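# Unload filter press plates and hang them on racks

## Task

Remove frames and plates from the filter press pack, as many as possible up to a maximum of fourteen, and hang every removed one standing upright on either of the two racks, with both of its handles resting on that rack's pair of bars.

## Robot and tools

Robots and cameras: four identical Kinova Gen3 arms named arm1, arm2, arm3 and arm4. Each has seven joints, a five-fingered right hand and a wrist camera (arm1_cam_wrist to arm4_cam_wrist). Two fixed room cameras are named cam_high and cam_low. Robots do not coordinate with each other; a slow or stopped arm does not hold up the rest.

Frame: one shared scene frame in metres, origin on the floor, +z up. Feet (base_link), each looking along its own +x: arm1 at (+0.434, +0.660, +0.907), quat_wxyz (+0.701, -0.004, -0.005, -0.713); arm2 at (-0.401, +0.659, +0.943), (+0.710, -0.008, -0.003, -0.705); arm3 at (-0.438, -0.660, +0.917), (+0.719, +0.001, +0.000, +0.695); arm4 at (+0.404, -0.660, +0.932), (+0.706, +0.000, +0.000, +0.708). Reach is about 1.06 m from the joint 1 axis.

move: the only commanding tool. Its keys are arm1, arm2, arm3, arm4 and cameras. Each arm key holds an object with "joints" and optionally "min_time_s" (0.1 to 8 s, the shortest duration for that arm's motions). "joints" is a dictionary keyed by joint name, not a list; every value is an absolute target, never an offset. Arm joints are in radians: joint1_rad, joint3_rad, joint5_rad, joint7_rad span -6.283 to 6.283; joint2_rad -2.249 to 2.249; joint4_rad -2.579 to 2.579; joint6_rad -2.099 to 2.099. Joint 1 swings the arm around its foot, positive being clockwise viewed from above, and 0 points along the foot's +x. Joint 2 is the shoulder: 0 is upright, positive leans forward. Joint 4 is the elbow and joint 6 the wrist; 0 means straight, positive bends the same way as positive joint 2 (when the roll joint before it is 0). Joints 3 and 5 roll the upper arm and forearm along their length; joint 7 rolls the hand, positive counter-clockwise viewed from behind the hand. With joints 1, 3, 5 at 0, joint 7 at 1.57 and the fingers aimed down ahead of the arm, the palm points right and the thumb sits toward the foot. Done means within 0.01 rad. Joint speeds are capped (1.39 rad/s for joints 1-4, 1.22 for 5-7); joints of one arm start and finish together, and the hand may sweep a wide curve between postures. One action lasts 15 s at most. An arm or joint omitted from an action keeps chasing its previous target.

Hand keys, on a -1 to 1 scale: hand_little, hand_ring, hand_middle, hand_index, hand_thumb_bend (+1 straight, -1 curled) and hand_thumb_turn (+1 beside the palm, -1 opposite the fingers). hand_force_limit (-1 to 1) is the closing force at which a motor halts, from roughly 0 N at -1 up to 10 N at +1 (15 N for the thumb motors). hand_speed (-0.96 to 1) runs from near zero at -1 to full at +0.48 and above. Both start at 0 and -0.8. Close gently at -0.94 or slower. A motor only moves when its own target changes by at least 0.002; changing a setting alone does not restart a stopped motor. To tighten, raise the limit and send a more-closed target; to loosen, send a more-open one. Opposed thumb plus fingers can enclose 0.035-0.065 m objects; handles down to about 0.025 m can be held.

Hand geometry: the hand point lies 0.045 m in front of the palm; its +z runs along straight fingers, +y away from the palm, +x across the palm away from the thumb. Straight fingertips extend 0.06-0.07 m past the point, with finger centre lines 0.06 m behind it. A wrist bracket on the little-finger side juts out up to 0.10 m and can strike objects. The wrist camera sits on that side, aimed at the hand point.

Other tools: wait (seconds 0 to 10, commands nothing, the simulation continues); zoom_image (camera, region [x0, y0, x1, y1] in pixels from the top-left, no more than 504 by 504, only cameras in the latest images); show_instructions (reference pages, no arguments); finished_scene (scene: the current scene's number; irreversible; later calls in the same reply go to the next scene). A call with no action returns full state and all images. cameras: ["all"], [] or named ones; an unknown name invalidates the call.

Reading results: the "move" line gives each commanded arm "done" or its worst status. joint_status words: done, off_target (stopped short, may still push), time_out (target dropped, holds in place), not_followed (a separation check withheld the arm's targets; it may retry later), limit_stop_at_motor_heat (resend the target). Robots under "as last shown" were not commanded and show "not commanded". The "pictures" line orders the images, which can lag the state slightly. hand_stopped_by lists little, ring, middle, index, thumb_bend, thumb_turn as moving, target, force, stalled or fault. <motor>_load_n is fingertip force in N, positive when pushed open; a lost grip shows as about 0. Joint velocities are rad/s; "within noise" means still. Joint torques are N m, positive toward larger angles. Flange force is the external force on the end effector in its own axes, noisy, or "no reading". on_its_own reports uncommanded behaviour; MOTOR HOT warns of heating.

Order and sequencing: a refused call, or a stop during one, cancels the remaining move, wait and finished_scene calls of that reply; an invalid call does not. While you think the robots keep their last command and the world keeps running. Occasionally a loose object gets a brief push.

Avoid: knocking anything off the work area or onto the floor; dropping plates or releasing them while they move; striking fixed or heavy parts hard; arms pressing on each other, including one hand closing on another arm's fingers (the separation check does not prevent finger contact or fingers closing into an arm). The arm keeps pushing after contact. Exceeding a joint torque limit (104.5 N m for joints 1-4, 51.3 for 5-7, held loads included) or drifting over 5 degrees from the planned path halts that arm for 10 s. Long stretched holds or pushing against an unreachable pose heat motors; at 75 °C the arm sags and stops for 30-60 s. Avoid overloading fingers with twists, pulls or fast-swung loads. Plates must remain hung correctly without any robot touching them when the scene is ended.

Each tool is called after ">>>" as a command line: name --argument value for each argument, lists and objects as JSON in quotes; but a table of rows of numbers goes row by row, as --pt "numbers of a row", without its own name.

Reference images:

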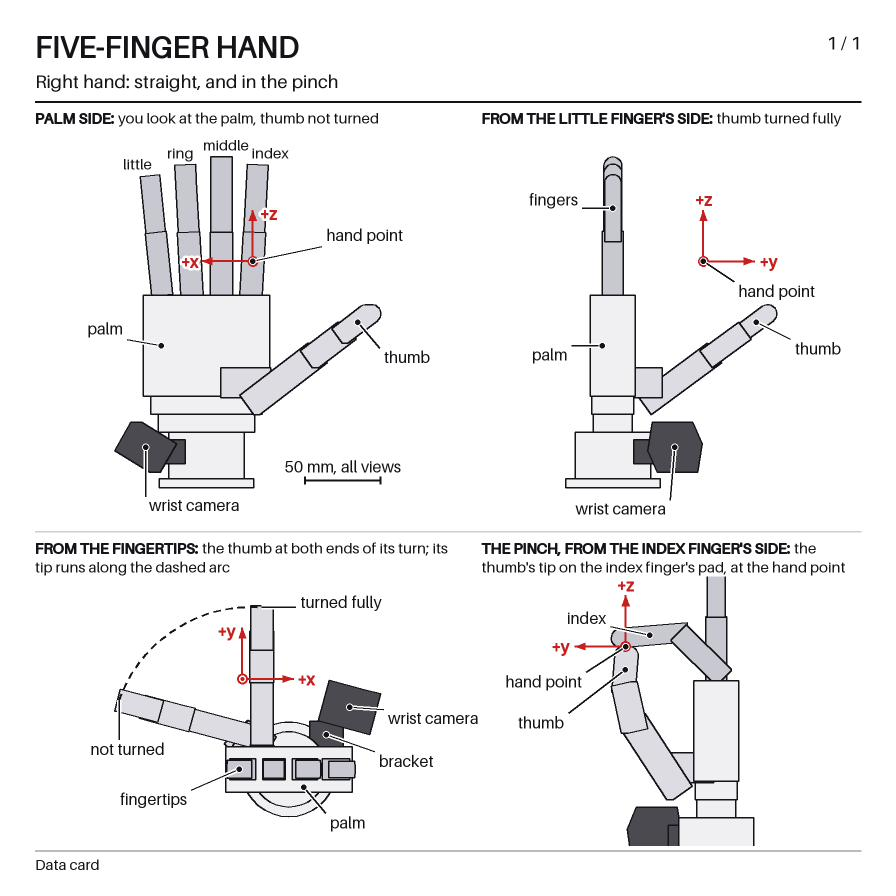

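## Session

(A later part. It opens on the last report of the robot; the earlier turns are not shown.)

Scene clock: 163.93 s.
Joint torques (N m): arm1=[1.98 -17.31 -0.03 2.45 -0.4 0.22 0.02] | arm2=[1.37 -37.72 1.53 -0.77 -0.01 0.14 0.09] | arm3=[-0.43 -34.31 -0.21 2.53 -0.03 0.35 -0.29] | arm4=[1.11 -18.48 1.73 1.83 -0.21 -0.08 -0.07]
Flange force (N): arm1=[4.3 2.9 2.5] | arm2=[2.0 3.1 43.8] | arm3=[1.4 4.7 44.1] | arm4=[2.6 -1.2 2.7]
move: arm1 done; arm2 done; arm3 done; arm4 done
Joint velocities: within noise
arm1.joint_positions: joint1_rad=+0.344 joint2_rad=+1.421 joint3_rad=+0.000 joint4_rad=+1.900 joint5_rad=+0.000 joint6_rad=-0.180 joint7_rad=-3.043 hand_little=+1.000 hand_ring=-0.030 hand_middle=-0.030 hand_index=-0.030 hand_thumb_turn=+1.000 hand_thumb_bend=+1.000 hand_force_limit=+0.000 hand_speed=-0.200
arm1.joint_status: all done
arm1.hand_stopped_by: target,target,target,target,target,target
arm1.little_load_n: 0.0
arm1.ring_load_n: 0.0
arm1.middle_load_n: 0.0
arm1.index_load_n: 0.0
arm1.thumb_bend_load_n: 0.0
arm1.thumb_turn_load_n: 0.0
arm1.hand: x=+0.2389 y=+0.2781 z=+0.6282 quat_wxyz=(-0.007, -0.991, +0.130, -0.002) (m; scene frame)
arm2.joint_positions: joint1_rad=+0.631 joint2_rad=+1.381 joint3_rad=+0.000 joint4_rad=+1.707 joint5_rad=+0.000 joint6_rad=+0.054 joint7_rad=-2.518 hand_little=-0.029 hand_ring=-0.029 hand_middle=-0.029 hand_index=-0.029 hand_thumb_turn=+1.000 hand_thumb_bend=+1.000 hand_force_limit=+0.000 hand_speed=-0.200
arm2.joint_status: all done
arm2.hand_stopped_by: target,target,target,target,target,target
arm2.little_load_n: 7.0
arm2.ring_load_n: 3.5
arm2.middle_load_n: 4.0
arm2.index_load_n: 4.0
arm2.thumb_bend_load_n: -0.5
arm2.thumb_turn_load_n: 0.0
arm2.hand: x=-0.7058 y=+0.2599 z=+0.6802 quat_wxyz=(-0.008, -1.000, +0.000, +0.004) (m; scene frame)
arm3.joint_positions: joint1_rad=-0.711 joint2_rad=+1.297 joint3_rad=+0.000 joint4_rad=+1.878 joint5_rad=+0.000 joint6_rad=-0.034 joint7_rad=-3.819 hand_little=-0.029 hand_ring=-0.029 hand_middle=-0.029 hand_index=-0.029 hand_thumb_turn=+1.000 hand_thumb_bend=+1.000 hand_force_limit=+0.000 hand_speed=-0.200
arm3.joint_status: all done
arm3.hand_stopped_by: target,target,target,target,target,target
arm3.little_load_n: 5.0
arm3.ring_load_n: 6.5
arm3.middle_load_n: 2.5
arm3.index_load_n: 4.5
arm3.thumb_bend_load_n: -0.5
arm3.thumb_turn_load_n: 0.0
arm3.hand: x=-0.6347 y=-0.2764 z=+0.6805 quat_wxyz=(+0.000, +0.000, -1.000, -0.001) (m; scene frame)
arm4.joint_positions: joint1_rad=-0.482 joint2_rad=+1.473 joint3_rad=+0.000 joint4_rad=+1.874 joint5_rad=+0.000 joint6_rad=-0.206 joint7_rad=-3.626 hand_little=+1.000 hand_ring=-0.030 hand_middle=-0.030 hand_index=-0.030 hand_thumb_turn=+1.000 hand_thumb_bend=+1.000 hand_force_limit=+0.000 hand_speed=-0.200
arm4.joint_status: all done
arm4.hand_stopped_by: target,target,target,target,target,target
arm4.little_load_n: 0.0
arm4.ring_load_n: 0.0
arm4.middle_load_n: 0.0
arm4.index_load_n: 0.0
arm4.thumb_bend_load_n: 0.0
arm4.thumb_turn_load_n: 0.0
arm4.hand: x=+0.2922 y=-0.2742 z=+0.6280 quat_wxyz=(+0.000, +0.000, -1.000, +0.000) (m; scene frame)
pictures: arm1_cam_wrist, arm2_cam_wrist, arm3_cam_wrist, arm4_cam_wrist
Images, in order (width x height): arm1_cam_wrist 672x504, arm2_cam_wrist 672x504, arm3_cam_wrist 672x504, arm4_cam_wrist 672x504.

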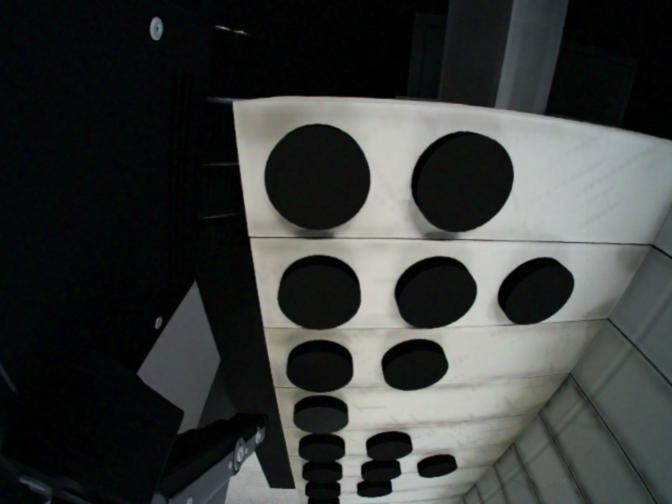

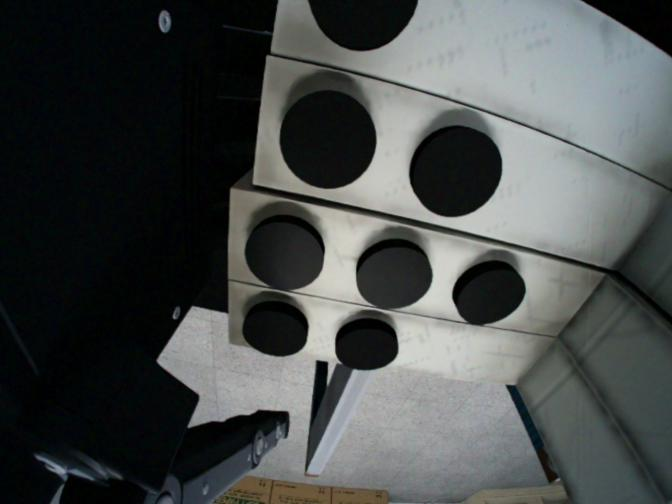

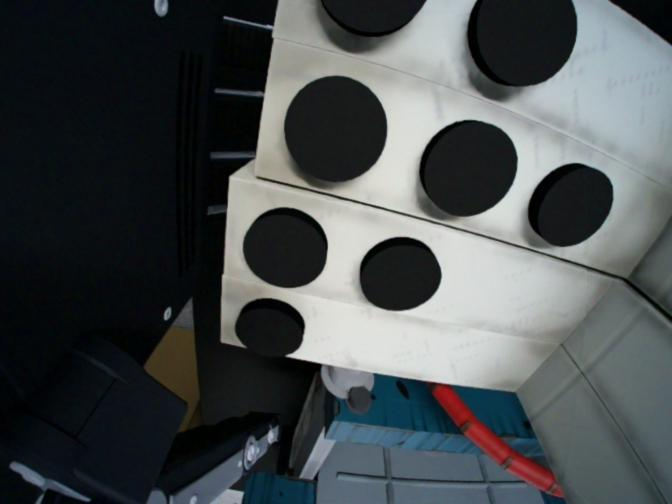

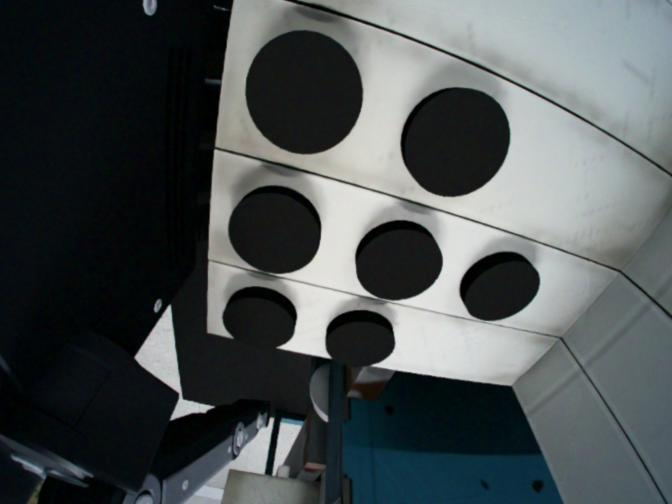

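>>> move --arm1 '{"joints":{"joint1_rad":0.3414,"joint2_rad":1.0768,"joint4_rad":2.0941,"joint6_rad":-0.0292,"joint7_rad":-3.0451},"min_time_s":1.8}' --arm4 '{"joints":{"joint1_rad":-0.4815,"joint2_rad":1.1328,"joint4_rad":2.0933,"joint6_rad":-0.0845,"joint7_rad":-3.6259},"min_time_s":1.8}' --arm2 '{"joints":{"joint1_rad":0.6311,"joint2_rad":1.5074,"joint4_rad":1.6045,"joint6_rad":0.0297,"joint7_rad":-2.5176},"min_time_s":1.4}' --arm3 '{"joints":{"joint1_rad":-0.7111,"joint2_rad":1.4275,"joint4_rad":1.784,"joint6_rad":-0.0699,"joint7_rad":-3.8188},"min_time_s":1.4}' --cameras '["cam_high","cam_low"]'

>>> zoom_image --camera "cam_high" --region '[370, 300, 530, 460]'

Scene clock: 170.00 s.
Joint torques (N m): arm1=[2.34 -28.34 0.92 1.86 -0.41 -0.16 -0.01] | arm2=[0.1 -19.64 0.04 -0.98 0 0.04 0.1] | arm3=[0.55 -18.27 0.1 0.87 -0.06 0.15 -0.28] | arm4=[0.77 -28.53 1.8 2.46 -0.23 -0.08 -0.11]
Flange force (N): arm1=[5.3 5.6 34.4] | arm2=[1.8 -1.2 -0.9] | arm3=[1.0 -0.2 0.3] | arm4=[2.7 1.9 34.1]
move: arm1 done; arm2 done; arm3 done; arm4 done
Joint velocities: within noise
arm1.joint_positions: joint1_rad=+0.341 joint2_rad=+1.077 joint3_rad=+0.000 joint4_rad=+2.094 joint5_rad=+0.000 joint6_rad=-0.029 joint7_rad=-3.045 hand_little=+1.000 hand_ring=-0.029 hand_middle=-0.029 hand_index=-0.029 hand_thumb_turn=+1.000 hand_thumb_bend=+1.000 hand_force_limit=+0.000 hand_speed=-0.200
arm1.joint_status: all done
arm1.hand_stopped_by: target,target,target,target,target,target
arm1.little_load_n: 0.0
arm1.ring_load_n: 5.0
arm1.middle_load_n: 9.0
arm1.index_load_n: 6.0
arm1.thumb_bend_load_n: 0.0
arm1.thumb_turn_load_n: 0.0
arm1.hand: x=+0.2389 y=+0.2784 z=+0.7601 quat_wxyz=(-0.007, -0.991, +0.130, -0.002) (m; scene frame)
arm2.joint_positions: joint1_rad=+0.631 joint2_rad=+1.507 joint3_rad=+0.000 joint4_rad=+1.604 joint5_rad=+0.000 joint6_rad=+0.030 joint7_rad=-2.518 hand_little=-0.030 hand_ring=-0.030 hand_middle=-0.030 hand_index=-0.030 hand_thumb_turn=+1.000 hand_thumb_bend=+1.000 hand_force_limit=+0.000 hand_speed=-0.200
arm2.joint_status: all done
arm2.hand_stopped_by: target,target,target,target,target,target
arm2.little_load_n: 0.0
arm2.ring_load_n: 0.0
arm2.middle_load_n: 0.0
arm2.index_load_n: 0.5
arm2.thumb_bend_load_n: -0.5
arm2.thumb_turn_load_n: 0.0
arm2.hand: x=-0.7058 y=+0.2600 z=+0.6271 quat_wxyz=(-0.008, -1.000, +0.000, +0.004) (m; scene frame)
arm3.joint_positions: joint1_rad=-0.711 joint2_rad=+1.428 joint3_rad=+0.000 joint4_rad=+1.784 joint5_rad=+0.000 joint6_rad=-0.070 joint7_rad=-3.819 hand_little=-0.030 hand_ring=-0.030 hand_middle=-0.030 hand_index=-0.030 hand_thumb_turn=+1.000 hand_thumb_bend=+1.000 hand_force_limit=+0.000 hand_speed=-0.200
arm3.joint_status: all done
arm3.hand_stopped_by: target,target,target,target,target,target
arm3.little_load_n: 0.5
arm3.ring_load_n: 0.5
arm3.middle_load_n: 0.0
arm3.index_load_n: 0.5
arm3.thumb_bend_load_n: 0.0
arm3.thumb_turn_load_n: 0.0
arm3.hand: x=-0.6348 y=-0.2764 z=+0.6274 quat_wxyz=(+0.000, +0.000, -1.000, -0.001) (m; scene frame)
arm4.joint_positions: joint1_rad=-0.482 joint2_rad=+1.133 joint3_rad=+0.000 joint4_rad=+2.093 joint5_rad=+0.000 joint6_rad=-0.084 joint7_rad=-3.626 hand_little=+1.000 hand_ring=-0.029 hand_middle=-0.030 hand_index=-0.030 hand_thumb_turn=+1.000 hand_thumb_bend=+1.000 hand_force_limit=+0.000 hand_speed=-0.200
arm4.joint_status: all done
arm4.hand_stopped_by: target,target,target,target,target,target
arm4.little_load_n: 0.0
arm4.ring_load_n: 8.5
arm4.middle_load_n: 5.5
arm4.index_load_n: 2.0
arm4.thumb_bend_load_n: 0.0
arm4.thumb_turn_load_n: 0.0
arm4.hand: x=+0.2922 y=-0.2742 z=+0.7601 quat_wxyz=(+0.000, +0.000, -1.000, +0.000) (m; scene frame)
pictures: cam_high, cam_low
Images, in order (width x height): cam_high 896x504, cam_low 896x504.

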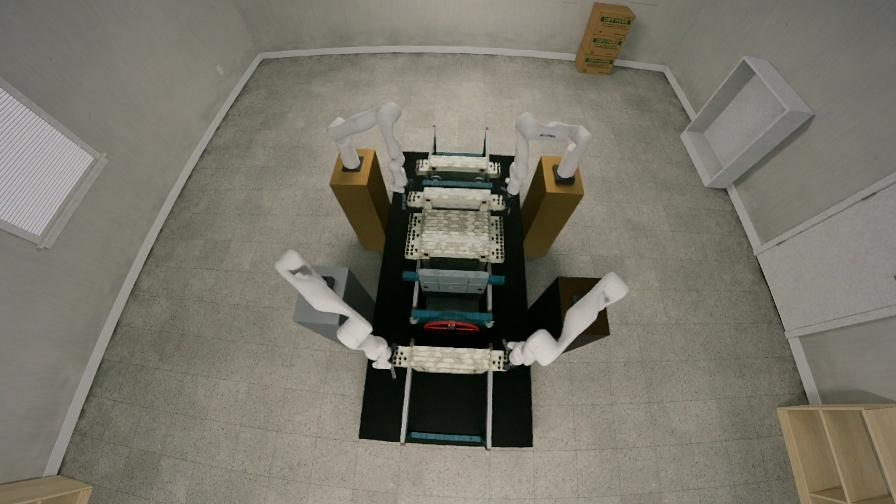

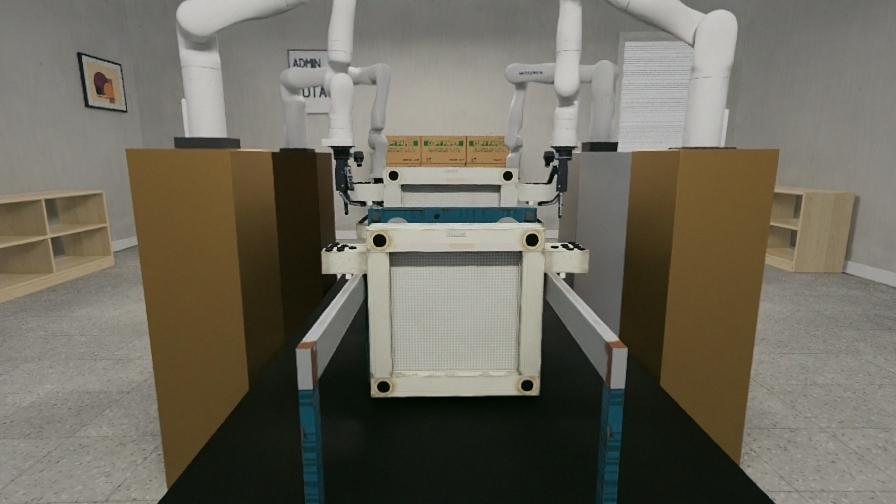

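Scaled by 3.150 from the camera's 896x504 image, which has a finer 1280x720 frame.

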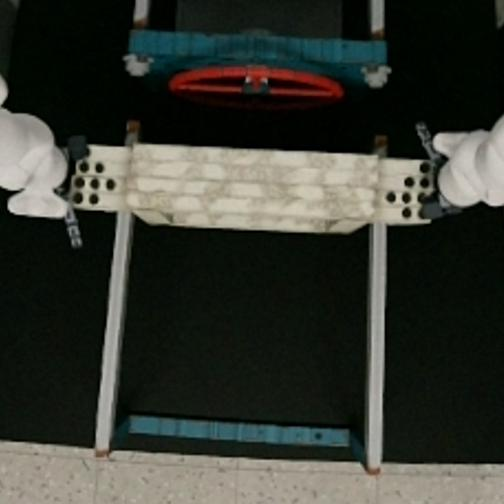

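>>> move --arm1 '{"joints":{"joint1_rad":0.379,"joint2_rad":0.6852,"joint4_rad":2.1582,"joint6_rad":0.2982,"joint7_rad":-2.7457},"min_time_s":1.8}' --arm4 '{"joints":{"joint1_rad":-0.4731,"joint2_rad":0.7419,"joint4_rad":2.1549,"joint6_rad":0.2448,"joint7_rad":-3.6175},"min_time_s":1.8}' --arm2 '{"joints":{"hand_index":1,"hand_middle":1,"hand_ring":1,"hand_little":1}}' --arm3 '{"joints":{"hand_index":1,"hand_middle":1,"hand_ring":1,"hand_little":1}}'

>>> move --arm1 '{"joints":{"joint1_rad":0.3767,"joint2_rad":0.3528,"joint4_rad":2.0367,"joint6_rad":0.7521,"joint7_rad":-2.748},"min_time_s":1.8}' --arm4 '{"joints":{"joint1_rad":-0.4731,"joint2_rad":0.3939,"joint4_rad":2.0623,"joint6_rad":0.6855,"joint7_rad":-3.6175},"min_time_s":1.8}' --arm2 '{"joints":{"joint1_rad":0.6307,"joint2_rad":1.3808,"joint4_rad":1.7066,"joint6_rad":0.0542,"joint7_rad":-2.518},"min_time_s":1.3}' --arm3 '{"joints":{"joint1_rad":-0.7111,"joint2_rad":1.2972,"joint4_rad":1.8782,"joint6_rad":-0.0338,"joint7_rad":-3.8188},"min_time_s":1.3}' --cameras '["arm2_cam_wrist","arm3_cam_wrist","cam_high"]'

Scene clock: 175.03 s.
Joint torques (N m): arm1=[2.65 -26.21 0.81 -3.2 -0.26 0.09 -0.04] | arm2=[0.08 -19.58 0.08 -0.98 -0.02 0.04 0.04] | arm3=[0.72 -18.33 0.02 0.98 -0.05 0.15 -0.26] | arm4=[0.7 -27.07 1.51 -2.87 -0.18 0.07 -0.13]
Flange force (N): arm1=[4.1 9.8 33.3] | arm2=[1.7 -1.3 -1.0] | arm3=[1.5 -0.2 0.7] | arm4=[3.3 4.2 33.6]
move: arm1 done; arm2 done; arm3 done; arm4 done
Joint velocities: within noise
arm1.joint_positions: joint1_rad=+0.379 joint2_rad=+0.685 joint3_rad=+0.000 joint4_rad=+2.158 joint5_rad=+0.000 joint6_rad=+0.298 joint7_rad=-2.746 hand_little=+1.000 hand_ring=-0.029 hand_middle=-0.029 hand_index=-0.029 hand_thumb_turn=+1.000 hand_thumb_bend=+1.000 hand_force_limit=+0.000 hand_speed=-0.200
arm1.joint_status: all done
arm1.hand_stopped_by: target,target,target,target,target,target
arm1.little_load_n: 0.0
arm1.ring_load_n: 5.5
arm1.middle_load_n: 7.5
arm1.index_load_n: 6.5
arm1.thumb_bend_load_n: 0.0
arm1.thumb_turn_load_n: 0.0
arm1.hand: x=+0.2419 y=+0.2785 z=+0.9002 quat_wxyz=(-0.007, -1.000, +0.000, -0.001) (m; scene frame)
arm2.joint_positions: joint1_rad=+0.631 joint2_rad=+1.507 joint3_rad=+0.000 joint4_rad=+1.604 joint5_rad=+0.000 joint6_rad=+0.030 joint7_rad=-2.518 hand_little=+1.000 hand_ring=+1.000 hand_middle=+1.000 hand_index=+1.000 hand_thumb_turn=+1.000 hand_thumb_bend=+1.000 hand_force_limit=+0.000 hand_speed=-0.200
arm2.joint_status: all done
arm2.hand_stopped_by: target,target,target,target,target,target
arm2.little_load_n: 0.0
arm2.ring_load_n: 0.0
arm2.middle_load_n: 0.0
arm2.index_load_n: 0.0
arm2.thumb_bend_load_n: 0.0
arm2.thumb_turn_load_n: 0.0
arm2.hand: x=-0.7058 y=+0.2600 z=+0.6271 quat_wxyz=(-0.008, -1.000, +0.000, +0.004) (m; scene frame)
arm3.joint_positions: joint1_rad=-0.711 joint2_rad=+1.428 joint3_rad=+0.000 joint4_rad=+1.784 joint5_rad=+0.000 joint6_rad=-0.070 joint7_rad=-3.819 hand_little=+1.000 hand_ring=+1.000 hand_middle=+1.000 hand_index=+1.000 hand_thumb_turn=+1.000 hand_thumb_bend=+1.000 hand_force_limit=+0.000 hand_speed=-0.200
arm3.joint_status: all done
arm3.hand_stopped_by: target,target,target,target,target,target
arm3.little_load_n: 0.0
arm3.ring_load_n: 0.0
arm3.middle_load_n: 0.0
arm3.index_load_n: 0.0
arm3.thumb_bend_load_n: 0.0
arm3.thumb_turn_load_n: 0.0
arm3.hand: x=-0.6348 y=-0.2764 z=+0.6274 quat_wxyz=(+0.000, +0.000, -1.000, -0.001) (m; scene frame)
arm4.joint_positions: joint1_rad=-0.473 joint2_rad=+0.742 joint3_rad=+0.000 joint4_rad=+2.155 joint5_rad=+0.000 joint6_rad=+0.245 joint7_rad=-3.617 hand_little=+1.000 hand_ring=-0.029 hand_middle=-0.029 hand_index=-0.030 hand_thumb_turn=+1.000 hand_thumb_bend=+1.000 hand_force_limit=+0.000 hand_speed=-0.200
arm4.joint_status: all done
arm4.hand_stopped_by: target,target,target,target,target,target
arm4.little_load_n: 0.0
arm4.ring_load_n: 7.5
arm4.middle_load_n: 5.5
arm4.index_load_n: 3.0
arm4.thumb_bend_load_n: -0.5
arm4.thumb_turn_load_n: 0.0
arm4.hand: x=+0.2922 y=-0.2677 z=+0.9000 quat_wxyz=(+0.000, +0.000, -1.000, +0.000) (m; scene frame)
pictures: none

Scene clock: 177.17 s.
Joint torques (N m): arm1=[2.34 -24.2 0.1 -10.9 -0.21 -0.24 0.02] | arm2=[0.1 -19.47 0.04 -1.15 0.01 0.01 0.09] | arm3=[0.56 -18.15 0.07 0.65 -0.04 0.12 -0.26] | arm4=[0.82 -25.46 1.4 -10.31 0 -0.29 -0.13]
Flange force (N): arm1=[2.8 8.3 30.7] | arm2=[1.7 -1.1 -0.6] | arm3=[1.2 0.0 0.6] | arm4=[4.3 5.1 32.3]
move: arm1 done; arm2 done; arm3 done; arm4 done
Joint velocities: within noise
arm1.joint_positions: joint1_rad=+0.377 joint2_rad=+0.353 joint3_rad=+0.000 joint4_rad=+2.037 joint5_rad=+0.000 joint6_rad=+0.752 joint7_rad=-2.748 hand_little=+1.000 hand_ring=-0.029 hand_middle=-0.029 hand_index=-0.029 hand_thumb_turn=+1.000 hand_thumb_bend=+1.000 hand_force_limit=+0.000 hand_speed=-0.200
arm1.joint_status: all done
arm1.hand_stopped_by: target,target,target,target,target,target
arm1.little_load_n: 0.0
arm1.ring_load_n: 4.5
arm1.middle_load_n: 5.5
arm1.index_load_n: 5.5
arm1.thumb_bend_load_n: 0.0
arm1.thumb_turn_load_n: 0.0
arm1.hand: x=+0.2419 y=+0.2787 z=+1.0402 quat_wxyz=(-0.007, -1.000, +0.000, -0.001) (m; scene frame)
arm2.joint_positions: joint1_rad=+0.631 joint2_rad=+1.381 joint3_rad=+0.000 joint4_rad=+1.707 joint5_rad=+0.000 joint6_rad=+0.054 joint7_rad=-2.518 hand_little=+1.000 hand_ring=+1.000 hand_middle=+1.000 hand_index=+1.000 hand_thumb_turn=+1.000 hand_thumb_bend=+1.000 hand_force_limit=+0.000 hand_speed=-0.200
arm2.joint_status: all done
arm2.hand_stopped_by: target,target,target,target,target,target
arm2.little_load_n: 0.0
arm2.ring_load_n: 0.0
arm2.middle_load_n: 0.0
arm2.index_load_n: 0.0
arm2.thumb_bend_load_n: 0.0
arm2.thumb_turn_load_n: 0.0
arm2.hand: x=-0.7058 y=+0.2599 z=+0.6802 quat_wxyz=(-0.008, -1.000, +0.000, +0.004) (m; scene frame)
arm3.joint_positions: joint1_rad=-0.711 joint2_rad=+1.297 joint3_rad=+0.000 joint4_rad=+1.878 joint5_rad=+0.000 joint6_rad=-0.034 joint7_rad=-3.819 hand_little=+1.000 hand_ring=+1.000 hand_middle=+1.000 hand_index=+1.000 hand_thumb_turn=+1.000 hand_thumb_bend=+1.000 hand_force_limit=+0.000 hand_speed=-0.200
arm3.joint_status: all done
arm3.hand_stopped_by: target,target,target,target,target,target
arm3.little_load_n: 0.0
arm3.ring_load_n: 0.0
arm3.middle_load_n: 0.0
arm3.index_load_n: 0.0
arm3.thumb_bend_load_n: 0.0
arm3.thumb_turn_load_n: 0.0
arm3.hand: x=-0.6347 y=-0.2765 z=+0.6804 quat_wxyz=(+0.000, +0.000, -1.000, -0.001) (m; scene frame)
arm4.joint_positions: joint1_rad=-0.473 joint2_rad=+0.394 joint3_rad=+0.000 joint4_rad=+2.062 joint5_rad=+0.000 joint6_rad=+0.685 joint7_rad=-3.617 hand_little=+1.000 hand_ring=-0.029 hand_middle=-0.029 hand_index=-0.030 hand_thumb_turn=+1.000 hand_thumb_bend=+1.000 hand_force_limit=+0.000 hand_speed=-0.200
arm4.joint_status: all done
arm4.hand_stopped_by: target,target,target,target,target,target
arm4.little_load_n: 0.0
arm4.ring_load_n: 9.5
arm4.middle_load_n: 7.5
arm4.index_load_n: 4.0
arm4.thumb_bend_load_n: 0.0
arm4.thumb_turn_load_n: 0.0
arm4.hand: x=+0.2922 y=-0.2678 z=+1.0400 quat_wxyz=(+0.000, +0.000, -1.000, +0.000) (m; scene frame)
pictures: arm2_cam_wrist, arm3_cam_wrist, cam_high
Images, in order (width x height): arm2_cam_wrist 672x504, arm3_cam_wrist 672x504, cam_high 896x504.

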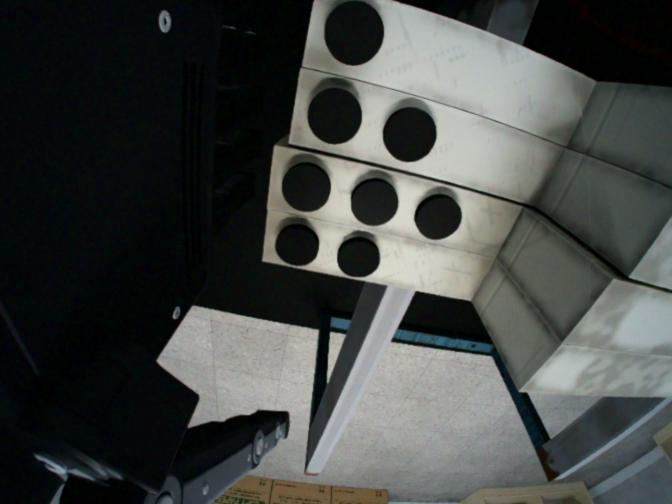

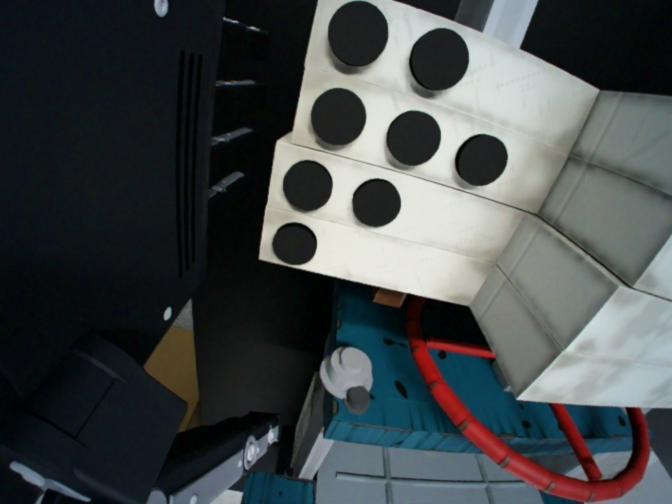

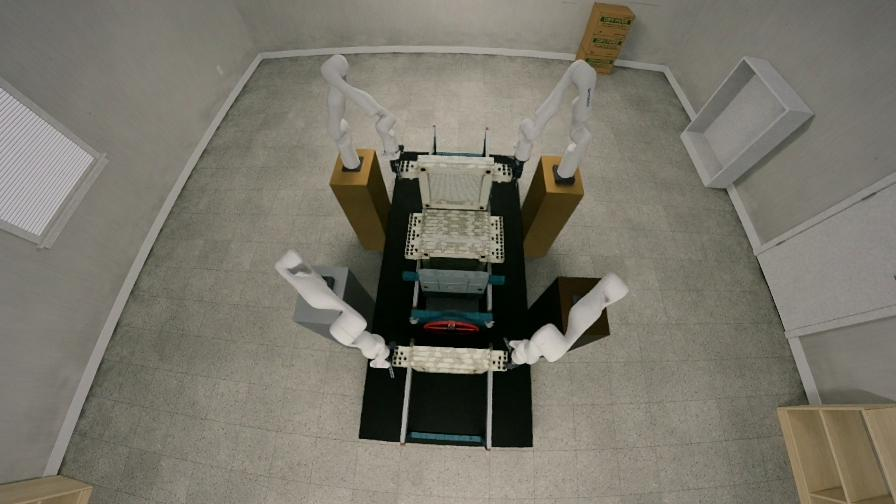

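>>> move --arm1 '{"joints":{"joint1_rad":0.3756,"joint2_rad":0.2514,"joint4_rad":1.9378,"joint6_rad":0.9523,"joint7_rad":-2.7491},"min_time_s":1.2}' --arm4 '{"joints":{"joint1_rad":-0.4731,"joint2_rad":0.282,"joint4_rad":1.9741,"joint6_rad":0.8856,"joint7_rad":-3.6175},"min_time_s":1.2}' --arm2 '{"joints":{"joint1_rad":0.63,"joint2_rad":1.188,"joint4_rad":1.8221,"joint6_rad":0.1315,"joint7_rad":-2.5187},"min_time_s":1.2}' --arm3 '{"joints":{"joint1_rad":-0.7111,"joint2_rad":1.0938,"joint4_rad":1.9819,"joint6_rad":0.0659,"joint7_rad":-3.8188},"min_time_s":1.2}'

>>> move --arm1 '{"joints":{"joint1_rad":0.2658,"joint2_rad":0.2174,"joint4_rad":1.9846,"joint6_rad":0.9396,"joint7_rad":-2.8589},"min_time_s":1.2}' --arm4 '{"joints":{"joint1_rad":-0.3673,"joint2_rad":0.2535,"joint4_rad":2.0157,"joint6_rad":0.8724,"joint7_rad":-3.5117},"min_time_s":1.2}' --arm2 '{"joints":{"joint1_rad":-0.0717,"joint2_rad":0.8995,"joint4_rad":2.2985,"joint6_rad":-0.0564,"joint7_rad":-3.2204},"min_time_s":1.8}' --arm3 '{"joints":{"joint1_rad":-0.1121,"joint2_rad":0.7985,"joint4_rad":2.3029,"joint6_rad":0.0403,"joint7_rad":-3.2198},"min_time_s":1.8}'

>>> move --arm1 '{"joints":{"joint1_rad":0.0081,"joint2_rad":0.1757,"joint4_rad":2.0404,"joint6_rad":0.9255,"joint7_rad":-3.1166},"min_time_s":1.5}' --arm4 '{"joints":{"joint1_rad":-0.1175,"joint2_rad":0.2227,"joint4_rad":2.0591,"joint6_rad":0.8598,"joint7_rad":-3.2619},"min_time_s":1.5}' --arm2 '{"joints":{"joint1_rad":-0.9009,"joint2_rad":1.2034,"joint4_rad":1.6438,"joint6_rad":0.2944,"joint7_rad":-4.0496},"min_time_s":2.2}' --arm3 '{"joints":{"joint1_rad":0.7795,"joint2_rad":1.1483,"joint4_rad":1.6224,"joint6_rad":0.3709,"joint7_rad":-2.59},"min_time_s":2.2}' --cameras '["all"]'

Scene clock: 180.73 s.
Joint torques (N m): arm1=[2.46 -23.43 0.13 -13.03 -0.06 0.04 0.01] | arm2=[0.07 -19.02 0.03 -1.78 -0.04 0.06 0.04] | arm3=[0.61 -17.48 -0.01 -0.26 -0.02 0.16 -0.27] | arm4=[0.74 -24.62 1.16 -12.54 -0.05 -0.1 -0.12]
Flange force (N): arm1=[2.1 8.4 30.1] | arm2=[1.7 -1.3 -0.2] | arm3=[1.2 -0.4 0.3] | arm4=[4.7 6.0 31.3]
move: arm1 done; arm2 done; arm3 done; arm4 done
Joint velocities: within noise
arm1.joint_positions: joint1_rad=+0.376 joint2_rad=+0.251 joint3_rad=+0.000 joint4_rad=+1.938 joint5_rad=+0.000 joint6_rad=+0.952 joint7_rad=-2.749 hand_little=+1.000 hand_ring=-0.029 hand_middle=-0.029 hand_index=-0.029 hand_thumb_turn=+1.000 hand_thumb_bend=+1.000 hand_force_limit=+0.000 hand_speed=-0.200
arm1.joint_status: all done
arm1.hand_stopped_by: target,target,target,target,target,target
arm1.little_load_n: 0.0
arm1.ring_load_n: 4.5
arm1.middle_load_n: 5.5
arm1.index_load_n: 6.0
arm1.thumb_bend_load_n: 0.0
arm1.thumb_turn_load_n: 0.0
arm1.hand: x=+0.2419 y=+0.2786 z=+1.1002 quat_wxyz=(-0.007, -1.000, +0.000, -0.001) (m; scene frame)
arm2.joint_positions: joint1_rad=+0.630 joint2_rad=+1.188 joint3_rad=+0.000 joint4_rad=+1.822 joint5_rad=+0.000 joint6_rad=+0.132 joint7_rad=-2.519 hand_little=+1.000 hand_ring=+1.000 hand_middle=+1.000 hand_index=+1.000 hand_thumb_turn=+1.000 hand_thumb_bend=+1.000 hand_force_limit=+0.000 hand_speed=-0.200
arm2.joint_status: all done
arm2.hand_stopped_by: target,target,target,target,target,target
arm2.little_load_n: 0.0
arm2.ring_load_n: 0.0
arm2.middle_load_n: 0.0
arm2.index_load_n: 0.0
arm2.thumb_bend_load_n: 0.0
arm2.thumb_turn_load_n: 0.0
arm2.hand: x=-0.7057 y=+0.2599 z=+0.7602 quat_wxyz=(-0.008, -1.000, +0.000, +0.004) (m; scene frame)
arm3.joint_positions: joint1_rad=-0.711 joint2_rad=+1.094 joint3_rad=+0.000 joint4_rad=+1.982 joint5_rad=+0.000 joint6_rad=+0.066 joint7_rad=-3.819 hand_little=+1.000 hand_ring=+1.000 hand_middle=+1.000 hand_index=+1.000 hand_thumb_turn=+1.000 hand_thumb_bend=+1.000 hand_force_limit=+0.000 hand_speed=-0.200
arm3.joint_status: all done
arm3.hand_stopped_by: target,target,target,target,target,target
arm3.little_load_n: 0.0
arm3.ring_load_n: 0.0
arm3.middle_load_n: 0.0
arm3.index_load_n: 0.0
arm3.thumb_bend_load_n: 0.0
arm3.thumb_turn_load_n: -0.5
arm3.hand: x=-0.6347 y=-0.2766 z=+0.7604 quat_wxyz=(+0.000, +0.000, -1.000, -0.001) (m; scene frame)
arm4.joint_positions: joint1_rad=-0.473 joint2_rad=+0.282 joint3_rad=+0.000 joint4_rad=+1.974 joint5_rad=+0.000 joint6_rad=+0.886 joint7_rad=-3.617 hand_little=+1.000 hand_ring=-0.029 hand_middle=-0.029 hand_index=-0.030 hand_thumb_turn=+1.000 hand_thumb_bend=+1.000 hand_force_limit=+0.000 hand_speed=-0.200
arm4.joint_status: all done
arm4.hand_stopped_by: target,target,target,target,target,target
arm4.little_load_n: 0.0
arm4.ring_load_n: 9.0
arm4.middle_load_n: 7.0
arm4.index_load_n: 4.0
arm4.thumb_bend_load_n: 0.0
arm4.thumb_turn_load_n: 0.0
arm4.hand: x=+0.2922 y=-0.2678 z=+1.1000 quat_wxyz=(+0.000, +0.000, -1.000, +0.000) (m; scene frame)
pictures: none

Scene clock: 182.87 s.
Joint torques (N m): arm1=[2.39 -22.22 0.07 -13.14 -0.07 -0.25 -0.02] | arm2=[0.2 -14.63 0.18 -0.15 0.03 0.07 0.08] | arm3=[0.53 -14.3 -0.05 -0.01 -0.06 0.16 -0.28] | arm4=[0.88 -23.74 1.25 -12.77 -0.04 -0.36 -0.1]
Flange force (N): arm1=[2.9 7.6 29.6] | arm2=[0.4 -1.8 0.5] | arm3=[1.2 0.5 1.3] | arm4=[4.3 5.7 31.3]
move: arm1 done; arm2 done; arm3 done; arm4 done
Joint velocities: within noise
arm1.joint_positions: joint1_rad=+0.266 joint2_rad=+0.217 joint3_rad=+0.000 joint4_rad=+1.985 joint5_rad=+0.000 joint6_rad=+0.940 joint7_rad=-2.859 hand_little=+1.000 hand_ring=-0.029 hand_middle=-0.029 hand_index=-0.029 hand_thumb_turn=+1.000 hand_thumb_bend=+1.000 hand_force_limit=+0.000 hand_speed=-0.200
arm1.joint_status: all done
arm1.hand_stopped_by: target,target,target,target,target,target
arm1.little_load_n: 0.0
arm1.ring_load_n: 4.5
arm1.middle_load_n: 5.0
arm1.index_load_n: 6.0
arm1.thumb_bend_load_n: 0.0
arm1.thumb_turn_load_n: 0.0
arm1.hand: x=+0.2829 y=+0.2786 z=+1.1003 quat_wxyz=(-0.007, -1.000, +0.000, -0.001) (m; scene frame)
arm2.joint_positions: joint1_rad=-0.072 joint2_rad=+0.899 joint3_rad=+0.000 joint4_rad=+2.298 joint5_rad=+0.000 joint6_rad=-0.056 joint7_rad=-3.220 hand_little=+1.000 hand_ring=+1.000 hand_middle=+1.000 hand_index=+1.000 hand_thumb_turn=+1.000 hand_thumb_bend=+1.000 hand_force_limit=+0.000 hand_speed=-0.200
arm2.joint_status: all done
arm2.hand_stopped_by: target,target,target,target,target,target
arm2.little_load_n: 0.0
arm2.ring_load_n: 0.0
arm2.middle_load_n: 0.0
arm2.index_load_n: 0.0
arm2.thumb_bend_load_n: 0.0
arm2.thumb_turn_load_n: 0.0
arm2.hand: x=-0.4332 y=+0.2846 z=+0.8600 quat_wxyz=(-0.008, -1.000, +0.000, +0.004) (m; scene frame)
arm3.joint_positions: joint1_rad=-0.112 joint2_rad=+0.799 joint3_rad=+0.000 joint4_rad=+2.303 joint5_rad=+0.000 joint6_rad=+0.040 joint7_rad=-3.220 hand_little=+1.000 hand_ring=+1.000 hand_middle=+1.000 hand_index=+1.000 hand_thumb_turn=+1.000 hand_thumb_bend=+1.000 hand_force_limit=+0.000 hand_speed=-0.200
arm3.joint_status: all done
arm3.hand_stopped_by: target,target,target,target,target,target
arm3.little_load_n: 0.0
arm3.ring_load_n: 0.5
arm3.middle_load_n: 0.0
arm3.index_load_n: 0.0
arm3.thumb_bend_load_n: 0.0
arm3.thumb_turn_load_n: 0.0
arm3.hand: x=-0.4065 y=-0.2848 z=+0.8602 quat_wxyz=(+0.000, +0.000, -1.000, -0.001) (m; scene frame)
arm4.joint_positions: joint1_rad=-0.367 joint2_rad=+0.253 joint3_rad=+0.000 joint4_rad=+2.016 joint5_rad=+0.000 joint6_rad=+0.872 joint7_rad=-3.512 hand_little=+1.000 hand_ring=-0.029 hand_middle=-0.029 hand_index=-0.030 hand_thumb_turn=+1.000 hand_thumb_bend=+1.000 hand_force_limit=+0.000 hand_speed=-0.200
arm4.joint_status: all done
arm4.hand_stopped_by: target,target,target,target,target,target
arm4.little_load_n: 0.0
arm4.ring_load_n: 10.0
arm4.middle_load_n: 7.0
arm4.index_load_n: 3.5
arm4.thumb_bend_load_n: 0.0
arm4.thumb_turn_load_n: 0.0
arm4.hand: x=+0.3332 y=-0.2678 z=+1.1000 quat_wxyz=(+0.000, +0.000, -1.000, +0.000) (m; scene frame)
pictures: none

Scene clock: 185.40 s.
Joint torques (N m): arm1=[2.12 -20.53 -0.28 -12.72 -0.12 -0.01 0.04] | arm2=[0.42 -20.33 0.23 -2.85 0.02 0.19 0.06] | arm3=[0.57 -20.38 0 -2.77 -0.05 0.11 -0.24] | arm4=[1.21 -22.68 1.53 -12.49 0 -0.31 -0.14]
Flange force (N): arm1=[3.9 6.5 29.5] | arm2=[-1.4 -1.7 -0.1] | arm3=[0.6 0.8 0.2] | arm4=[3.8 6.9 31.4]
move: arm1 done; arm2 done; arm3 done; arm4 done
Joint velocities: within noise
arm1.joint_positions: joint1_rad=+0.008 joint2_rad=+0.176 joint3_rad=+0.000 joint4_rad=+2.040 joint5_rad=+0.000 joint6_rad=+0.925 joint7_rad=-3.117 hand_little=+1.000 hand_ring=-0.029 hand_middle=-0.029 hand_index=-0.029 hand_thumb_turn=+1.000 hand_thumb_bend=+1.000 hand_force_limit=+0.000 hand_speed=-0.200
arm1.joint_status: all done
arm1.hand_stopped_by: target,target,target,target,target,target
arm1.little_load_n: 0.0
arm1.ring_load_n: 4.0
arm1.middle_load_n: 6.0
arm1.index_load_n: 5.5
arm1.thumb_bend_load_n: 0.0
arm1.thumb_turn_load_n: 0.0
arm1.hand: x=+0.3699 y=+0.2787 z=+1.1003 quat_wxyz=(-0.007, -1.000, +0.000, -0.001) (m; scene frame)
arm2.joint_positions: joint1_rad=-0.901 joint2_rad=+1.203 joint3_rad=+0.000 joint4_rad=+1.644 joint5_rad=+0.000 joint6_rad=+0.294 joint7_rad=-4.050 hand_little=+1.000 hand_ring=+1.000 hand_middle=+1.000 hand_index=+1.000 hand_thumb_turn=+1.000 hand_thumb_bend=+1.000 hand_force_limit=+0.000 hand_speed=-0.200
arm2.joint_status: all done
arm2.hand_stopped_by: target,target,target,target,target,target
arm2.little_load_n: 0.0
arm2.ring_load_n: 0.0
arm2.middle_load_n: 0.0
arm2.index_load_n: 0.0
arm2.thumb_bend_load_n: -0.5
arm2.thumb_turn_load_n: 0.0
arm2.hand: x=-0.0676 y=+0.2785 z=+0.7596 quat_wxyz=(-0.008, -1.000, +0.000, +0.004) (m; scene frame)
arm3.joint_positions: joint1_rad=+0.779 joint2_rad=+1.148 joint3_rad=+0.000 joint4_rad=+1.622 joint5_rad=+0.000 joint6_rad=+0.371 joint7_rad=-2.590 hand_little=+1.000 hand_ring=+1.000 hand_middle=+1.000 hand_index=+1.000 hand_thumb_turn=+1.000 hand_thumb_bend=+1.000 hand_force_limit=+0.000 hand_speed=-0.200
arm3.joint_status: all done
arm3.hand_stopped_by: target,target,target,target,target,target
arm3.little_load_n: 0.0
arm3.ring_load_n: 0.0
arm3.middle_load_n: 0.0
arm3.index_load_n: 0.0
arm3.thumb_bend_load_n: 0.0
arm3.thumb_turn_load_n: 0.0
arm3.hand: x=-0.0136 y=-0.2860 z=+0.7600 quat_wxyz=(+0.000, -0.131, -0.991, -0.001) (m; scene frame)
arm4.joint_positions: joint1_rad=-0.117 joint2_rad=+0.223 joint3_rad=+0.000 joint4_rad=+2.059 joint5_rad=+0.000 joint6_rad=+0.860 joint7_rad=-3.262 hand_little=+1.000 hand_ring=-0.029 hand_middle=-0.029 hand_index=-0.030 hand_thumb_turn=+1.000 hand_thumb_bend=+1.000 hand_force_limit=+0.000 hand_speed=-0.200
arm4.joint_status: all done
arm4.hand_stopped_by: target,target,target,target,target,target
arm4.little_load_n: 0.0
arm4.ring_load_n: 9.0
arm4.middle_load_n: 8.0
arm4.index_load_n: 5.5
arm4.thumb_bend_load_n: 0.0
arm4.thumb_turn_load_n: 0.0
arm4.hand: x=+0.4202 y=-0.2680 z=+1.1001 quat_wxyz=(+0.000, +0.000, -1.000, +0.000) (m; scene frame)
pictures: arm1_cam_wrist, arm2_cam_wrist, arm3_cam_wrist, arm4_cam_wrist, cam_high, cam_low
Images, in order (width x height): arm1_cam_wrist 672x504, arm2_cam_wrist 672x504, arm3_cam_wrist 672x504, arm4_cam_wrist 672x504, cam_high 896x504, cam_low 896x504.

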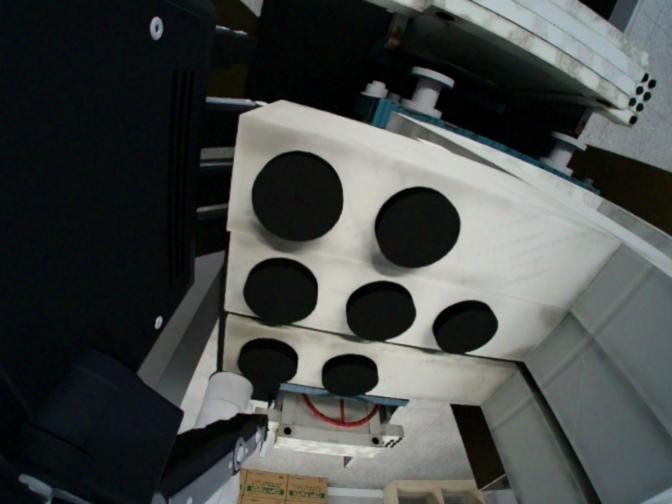

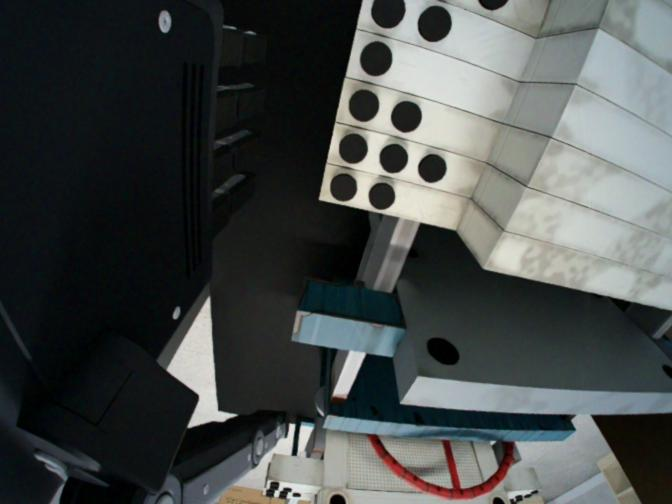

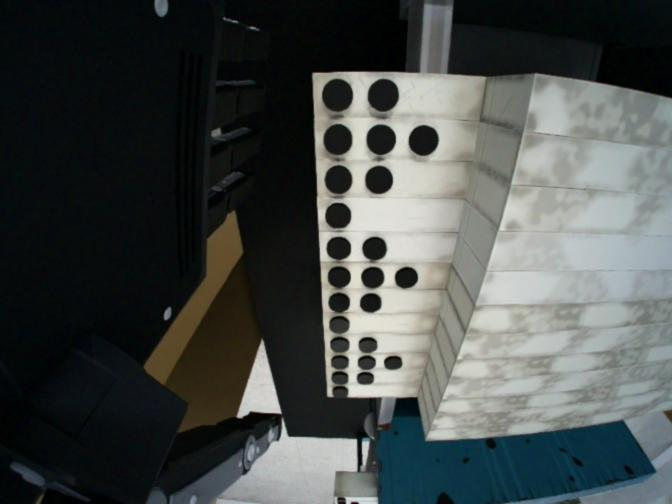

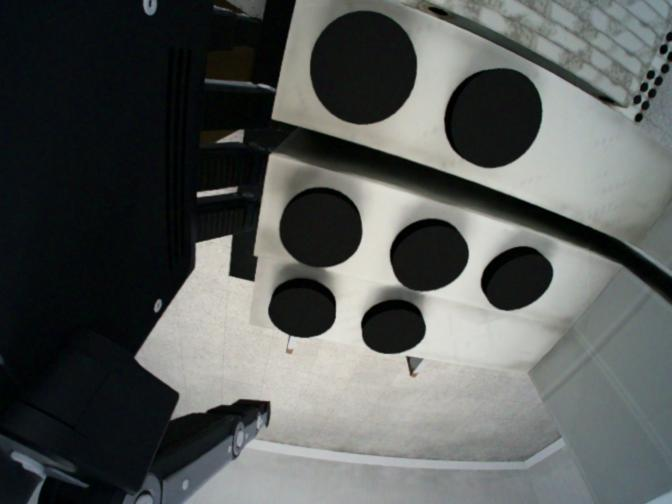

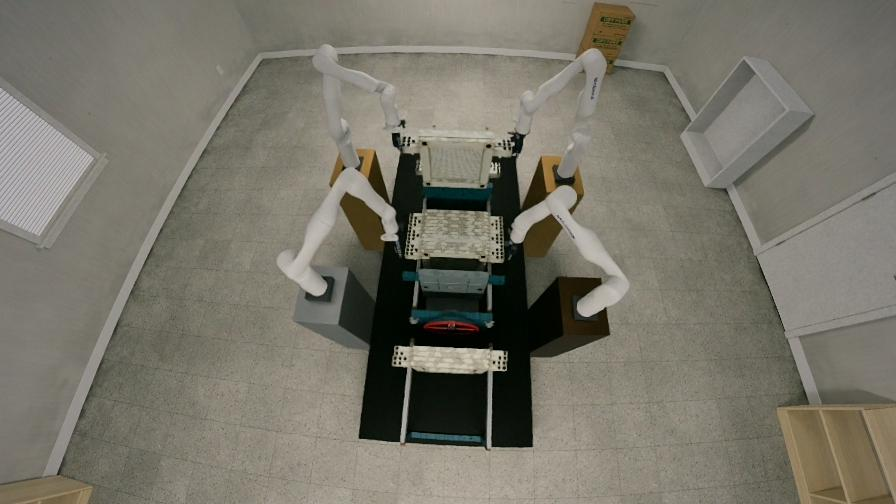

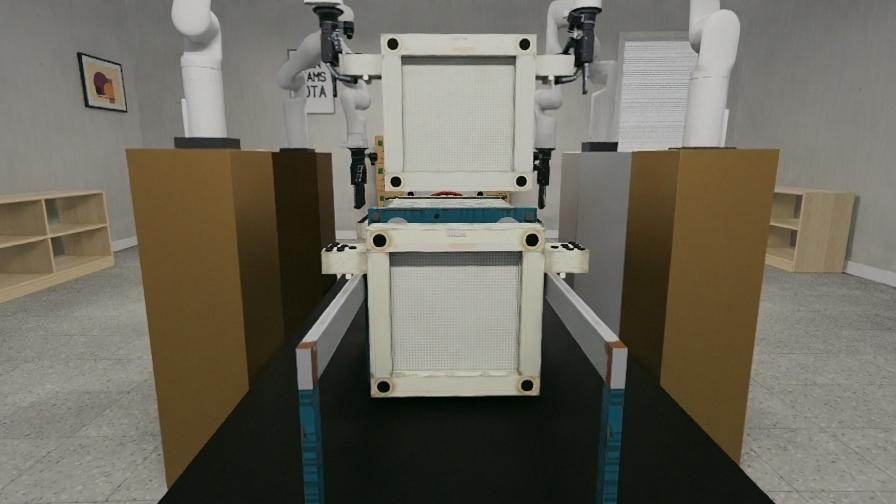

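>>> move --arm1 '{"joints":{"joint1_rad":-0.2579,"joint2_rad":0.182,"joint4_rad":2.0326,"joint6_rad":0.927,"joint7_rad":-3.3826},"min_time_s":1.5}' --arm4 '{"joints":{"joint1_rad":0.1431,"joint2_rad":0.2377,"joint4_rad":2.0383,"joint6_rad":0.8656,"joint7_rad":-3.0013},"min_time_s":1.5}' --arm2 '{"joints":{"joint1_rad":-0.899,"joint2_rad":1.5068,"joint4_rad":1.4443,"joint6_rad":0.1905,"joint7_rad":-4.0477},"min_time_s":1.8}' --arm3 '{"joints":{"joint1_rad":0.7725,"joint2_rad":1.4457,"joint4_rad":1.4502,"joint6_rad":0.2457,"joint7_rad":-2.597},"min_time_s":1.8}' --cameras '["arm2_cam_wrist","arm3_cam_wrist"]'

Scene clock: 190.33 s.
Joint torques (N m): arm1=[1.96 -20.62 -0.3 -12.72 0.07 0.05 -0.02] | arm2=[0.56 -20.74 0.26 -2.1 -0.01 0.17 0.12] | arm3=[0.59 -20.86 0.02 -1.71 -0.07 0.06 -0.29] | arm4=[1.4 -23.32 1.66 -12.8 -0.15 -0.49 -0.12]
Flange force (N): arm1=[4.8 5.2 29.5] | arm2=[-1.4 -2.1 -0.9] | arm3=[0.3 1.1 0.2] | arm4=[2.5 7.4 31.4]
move: arm1 done; arm2 done; arm3 done; arm4 done
Joint velocities: within noise
arm1.joint_positions: joint1_rad=-0.258 joint2_rad=+0.182 joint3_rad=+0.000 joint4_rad=+2.033 joint5_rad=+0.000 joint6_rad=+0.927 joint7_rad=-3.383 hand_little=+1.000 hand_ring=-0.029 hand_middle=-0.029 hand_index=-0.029 hand_thumb_turn=+1.000 hand_thumb_bend=+1.000 hand_force_limit=+0.000 hand_speed=-0.200
arm1.joint_status: all done
arm1.hand_stopped_by: target,target,target,target,target,target
arm1.little_load_n: 0.0
arm1.ring_load_n: 3.5
arm1.middle_load_n: 5.5
arm1.index_load_n: 6.0
arm1.thumb_bend_load_n: 0.0
arm1.thumb_turn_load_n: 0.0
arm1.hand: x=+0.4569 y=+0.2787 z=+1.1003 quat_wxyz=(-0.007, -1.000, +0.000, -0.001) (m; scene frame)
arm2.joint_positions: joint1_rad=-0.899 joint2_rad=+1.507 joint3_rad=+0.000 joint4_rad=+1.444 joint5_rad=+0.000 joint6_rad=+0.190 joint7_rad=-4.048 hand_little=+1.000 hand_ring=+1.000 hand_middle=+1.000 hand_index=+1.000 hand_thumb_turn=+1.000 hand_thumb_bend=+1.000 hand_force_limit=+0.000 hand_speed=-0.200
arm2.joint_status: all done
arm2.hand_stopped_by: target,target,target,target,target,target
arm2.little_load_n: 0.0
arm2.ring_load_n: 0.5
arm2.middle_load_n: 0.0
arm2.index_load_n: 0.0
arm2.thumb_bend_load_n: 0.0
arm2.thumb_turn_load_n: 0.0
arm2.hand: x=-0.0728 y=+0.2785 z=+0.6276 quat_wxyz=(-0.008, -1.000, +0.000, +0.004) (m; scene frame)
arm3.joint_positions: joint1_rad=+0.772 joint2_rad=+1.446 joint3_rad=+0.000 joint4_rad=+1.450 joint5_rad=+0.000 joint6_rad=+0.246 joint7_rad=-2.597 hand_little=+1.000 hand_ring=+1.000 hand_middle=+1.000 hand_index=+1.000 hand_thumb_turn=+1.000 hand_thumb_bend=+1.000 hand_force_limit=+0.000 hand_speed=-0.200
arm3.joint_status: all done
arm3.hand_stopped_by: target,target,target,target,target,target
arm3.little_load_n: 0.0
arm3.ring_load_n: 0.0
arm3.middle_load_n: 0.0
arm3.index_load_n: 0.0
arm3.thumb_bend_load_n: 0.0
arm3.thumb_turn_load_n: 0.0
arm3.hand: x=-0.0187 y=-0.2857 z=+0.6280 quat_wxyz=(+0.000, -0.131, -0.991, -0.001) (m; scene frame)
arm4.joint_positions: joint1_rad=+0.143 joint2_rad=+0.238 joint3_rad=+0.000 joint4_rad=+2.038 joint5_rad=+0.000 joint6_rad=+0.866 joint7_rad=-3.001 hand_little=+1.000 hand_ring=-0.029 hand_middle=-0.029 hand_index=-0.029 hand_thumb_turn=+1.000 hand_thumb_bend=+1.000 hand_force_limit=+0.000 hand_speed=-0.200
arm4.joint_status: all done
arm4.hand_stopped_by: target,target,target,target,target,target
arm4.little_load_n: 0.0
arm4.ring_load_n: 9.5
arm4.middle_load_n: 8.0
arm4.index_load_n: 5.5
arm4.thumb_bend_load_n: 0.0
arm4.thumb_turn_load_n: 0.0
arm4.hand: x=+0.5072 y=-0.2680 z=+1.1000 quat_wxyz=(+0.000, +0.000, -1.000, +0.000) (m; scene frame)
pictures: arm2_cam_wrist, arm3_cam_wrist
Images, in order (width x height): arm2_cam_wrist 672x504, arm3_cam_wrist 672x504.

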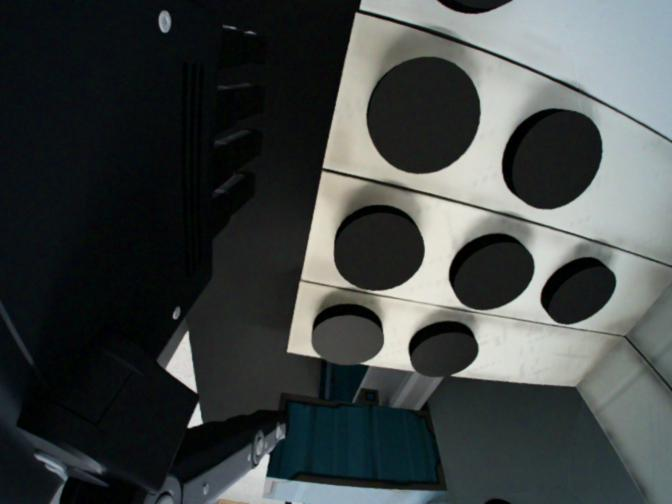

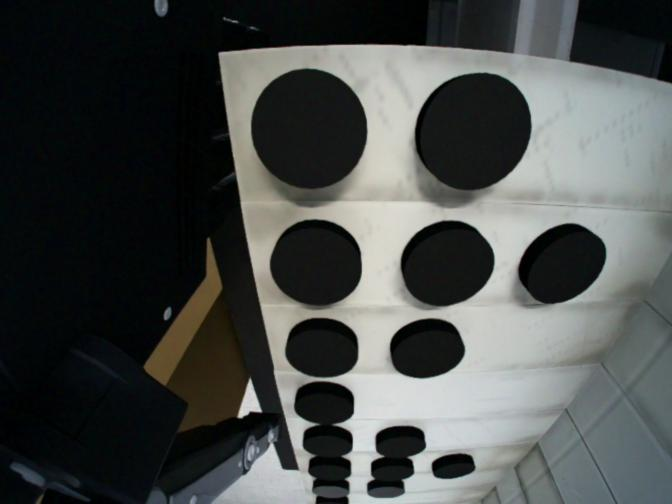

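>>> move --arm1 '{"joints":{"joint1_rad":-0.4977,"joint2_rad":0.2348,"joint4_rad":1.962,"joint6_rad":0.9448,"joint7_rad":-3.6224},"min_time_s":1.5}' --arm4 '{"joints":{"joint1_rad":0.382,"joint2_rad":0.2947,"joint4_rad":1.955,"joint6_rad":0.8919,"joint7_rad":-2.7624},"min_time_s":1.5}' --arm2 '{"joints":{"hand_index":-0.03,"hand_middle":-0.03,"hand_ring":-0.03}}' --arm3 '{"joints":{"hand_index":-0.03,"hand_middle":-0.03,"hand_ring":-0.03}}'

Scene clock: 193.37 s.
Joint torques (N m): arm1=[1.93 -22.41 -0.29 -13.18 0.13 0 0.04] | arm2=[0.59 -20.67 0.38 -2.06 0.01 0.13 0.08] | arm3=[0.57 -20.81 0.09 -1.74 -0.01 0.07 -0.27] | arm4=[1.54 -25.58 1.86 -13.56 -0.22 -0.75 -0.18]
Flange force (N): arm1=[5.7 3.3 29.8] | arm2=[-1.2 -1.9 -1.0] | arm3=[0.4 1.0 0.0] | arm4=[0.9 7.2 31.5]
move: arm1 done; arm2 done; arm3 done; arm4 done
Joint velocities: within noise
arm1.joint_positions: joint1_rad=-0.498 joint2_rad=+0.235 joint3_rad=+0.000 joint4_rad=+1.962 joint5_rad=+0.000 joint6_rad=+0.945 joint7_rad=-3.622 hand_little=+1.000 hand_ring=-0.029 hand_middle=-0.029 hand_index=-0.029 hand_thumb_turn=+1.000 hand_thumb_bend=+1.000 hand_force_limit=+0.000 hand_speed=-0.200
arm1.joint_status: all done
arm1.hand_stopped_by: target,target,target,target,target,target
arm1.little_load_n: 0.0
arm1.ring_load_n: 3.5
arm1.middle_load_n: 4.5
arm1.index_load_n: 6.0
arm1.thumb_bend_load_n: 0.0
arm1.thumb_turn_load_n: 0.0
arm1.hand: x=+0.5439 y=+0.2787 z=+1.1004 quat_wxyz=(-0.007, -1.000, +0.000, -0.001) (m; scene frame)
arm2.joint_positions: joint1_rad=-0.899 joint2_rad=+1.507 joint3_rad=+0.000 joint4_rad=+1.444 joint5_rad=+0.000 joint6_rad=+0.190 joint7_rad=-4.048 hand_little=+1.000 hand_ring=-0.030 hand_middle=-0.030 hand_index=-0.030 hand_thumb_turn=+1.000 hand_thumb_bend=+1.000 hand_force_limit=+0.000 hand_speed=-0.200
arm2.joint_status: all done
arm2.hand_stopped_by: target,target,target,target,target,target
arm2.little_load_n: 0.0
arm2.ring_load_n: 0.0
arm2.middle_load_n: 0.0
arm2.index_load_n: 0.0
arm2.thumb_bend_load_n: 0.0
arm2.thumb_turn_load_n: 0.0
arm2.hand: x=-0.0728 y=+0.2785 z=+0.6276 quat_wxyz=(-0.008, -1.000, +0.000, +0.004) (m; scene frame)
arm3.joint_positions: joint1_rad=+0.772 joint2_rad=+1.446 joint3_rad=+0.000 joint4_rad=+1.450 joint5_rad=+0.000 joint6_rad=+0.246 joint7_rad=-2.597 hand_little=+1.000 hand_ring=-0.030 hand_middle=-0.030 hand_index=-0.030 hand_thumb_turn=+1.000 hand_thumb_bend=+1.000 hand_force_limit=+0.000 hand_speed=-0.200
arm3.joint_status: all done
arm3.hand_stopped_by: target,target,target,target,target,target
arm3.little_load_n: 0.0
arm3.ring_load_n: 0.0
arm3.middle_load_n: 0.0
arm3.index_load_n: 0.0
arm3.thumb_bend_load_n: 0.0
arm3.thumb_turn_load_n: 0.0
arm3.hand: x=-0.0187 y=-0.2857 z=+0.6280 quat_wxyz=(+0.000, -0.131, -0.991, -0.001) (m; scene frame)
arm4.joint_positions: joint1_rad=+0.382 joint2_rad=+0.295 joint3_rad=+0.000 joint4_rad=+1.955 joint5_rad=+0.000 joint6_rad=+0.892 joint7_rad=-2.762 hand_little=+1.000 hand_ring=-0.029 hand_middle=-0.029 hand_index=-0.029 hand_thumb_turn=+1.000 hand_thumb_bend=+1.000 hand_force_limit=+0.000 hand_speed=-0.200
arm4.joint_status: all done
arm4.hand_stopped_by: target,target,target,target,target,target
arm4.little_load_n: 0.0
arm4.ring_load_n: 9.0
arm4.middle_load_n: 6.0
arm4.index_load_n: 7.5
arm4.thumb_bend_load_n: 0.0
arm4.thumb_turn_load_n: 0.0
arm4.hand: x=+0.5941 y=-0.2682 z=+1.1001 quat_wxyz=(+0.000, +0.000, -1.000, +0.000) (m; scene frame)
pictures: none


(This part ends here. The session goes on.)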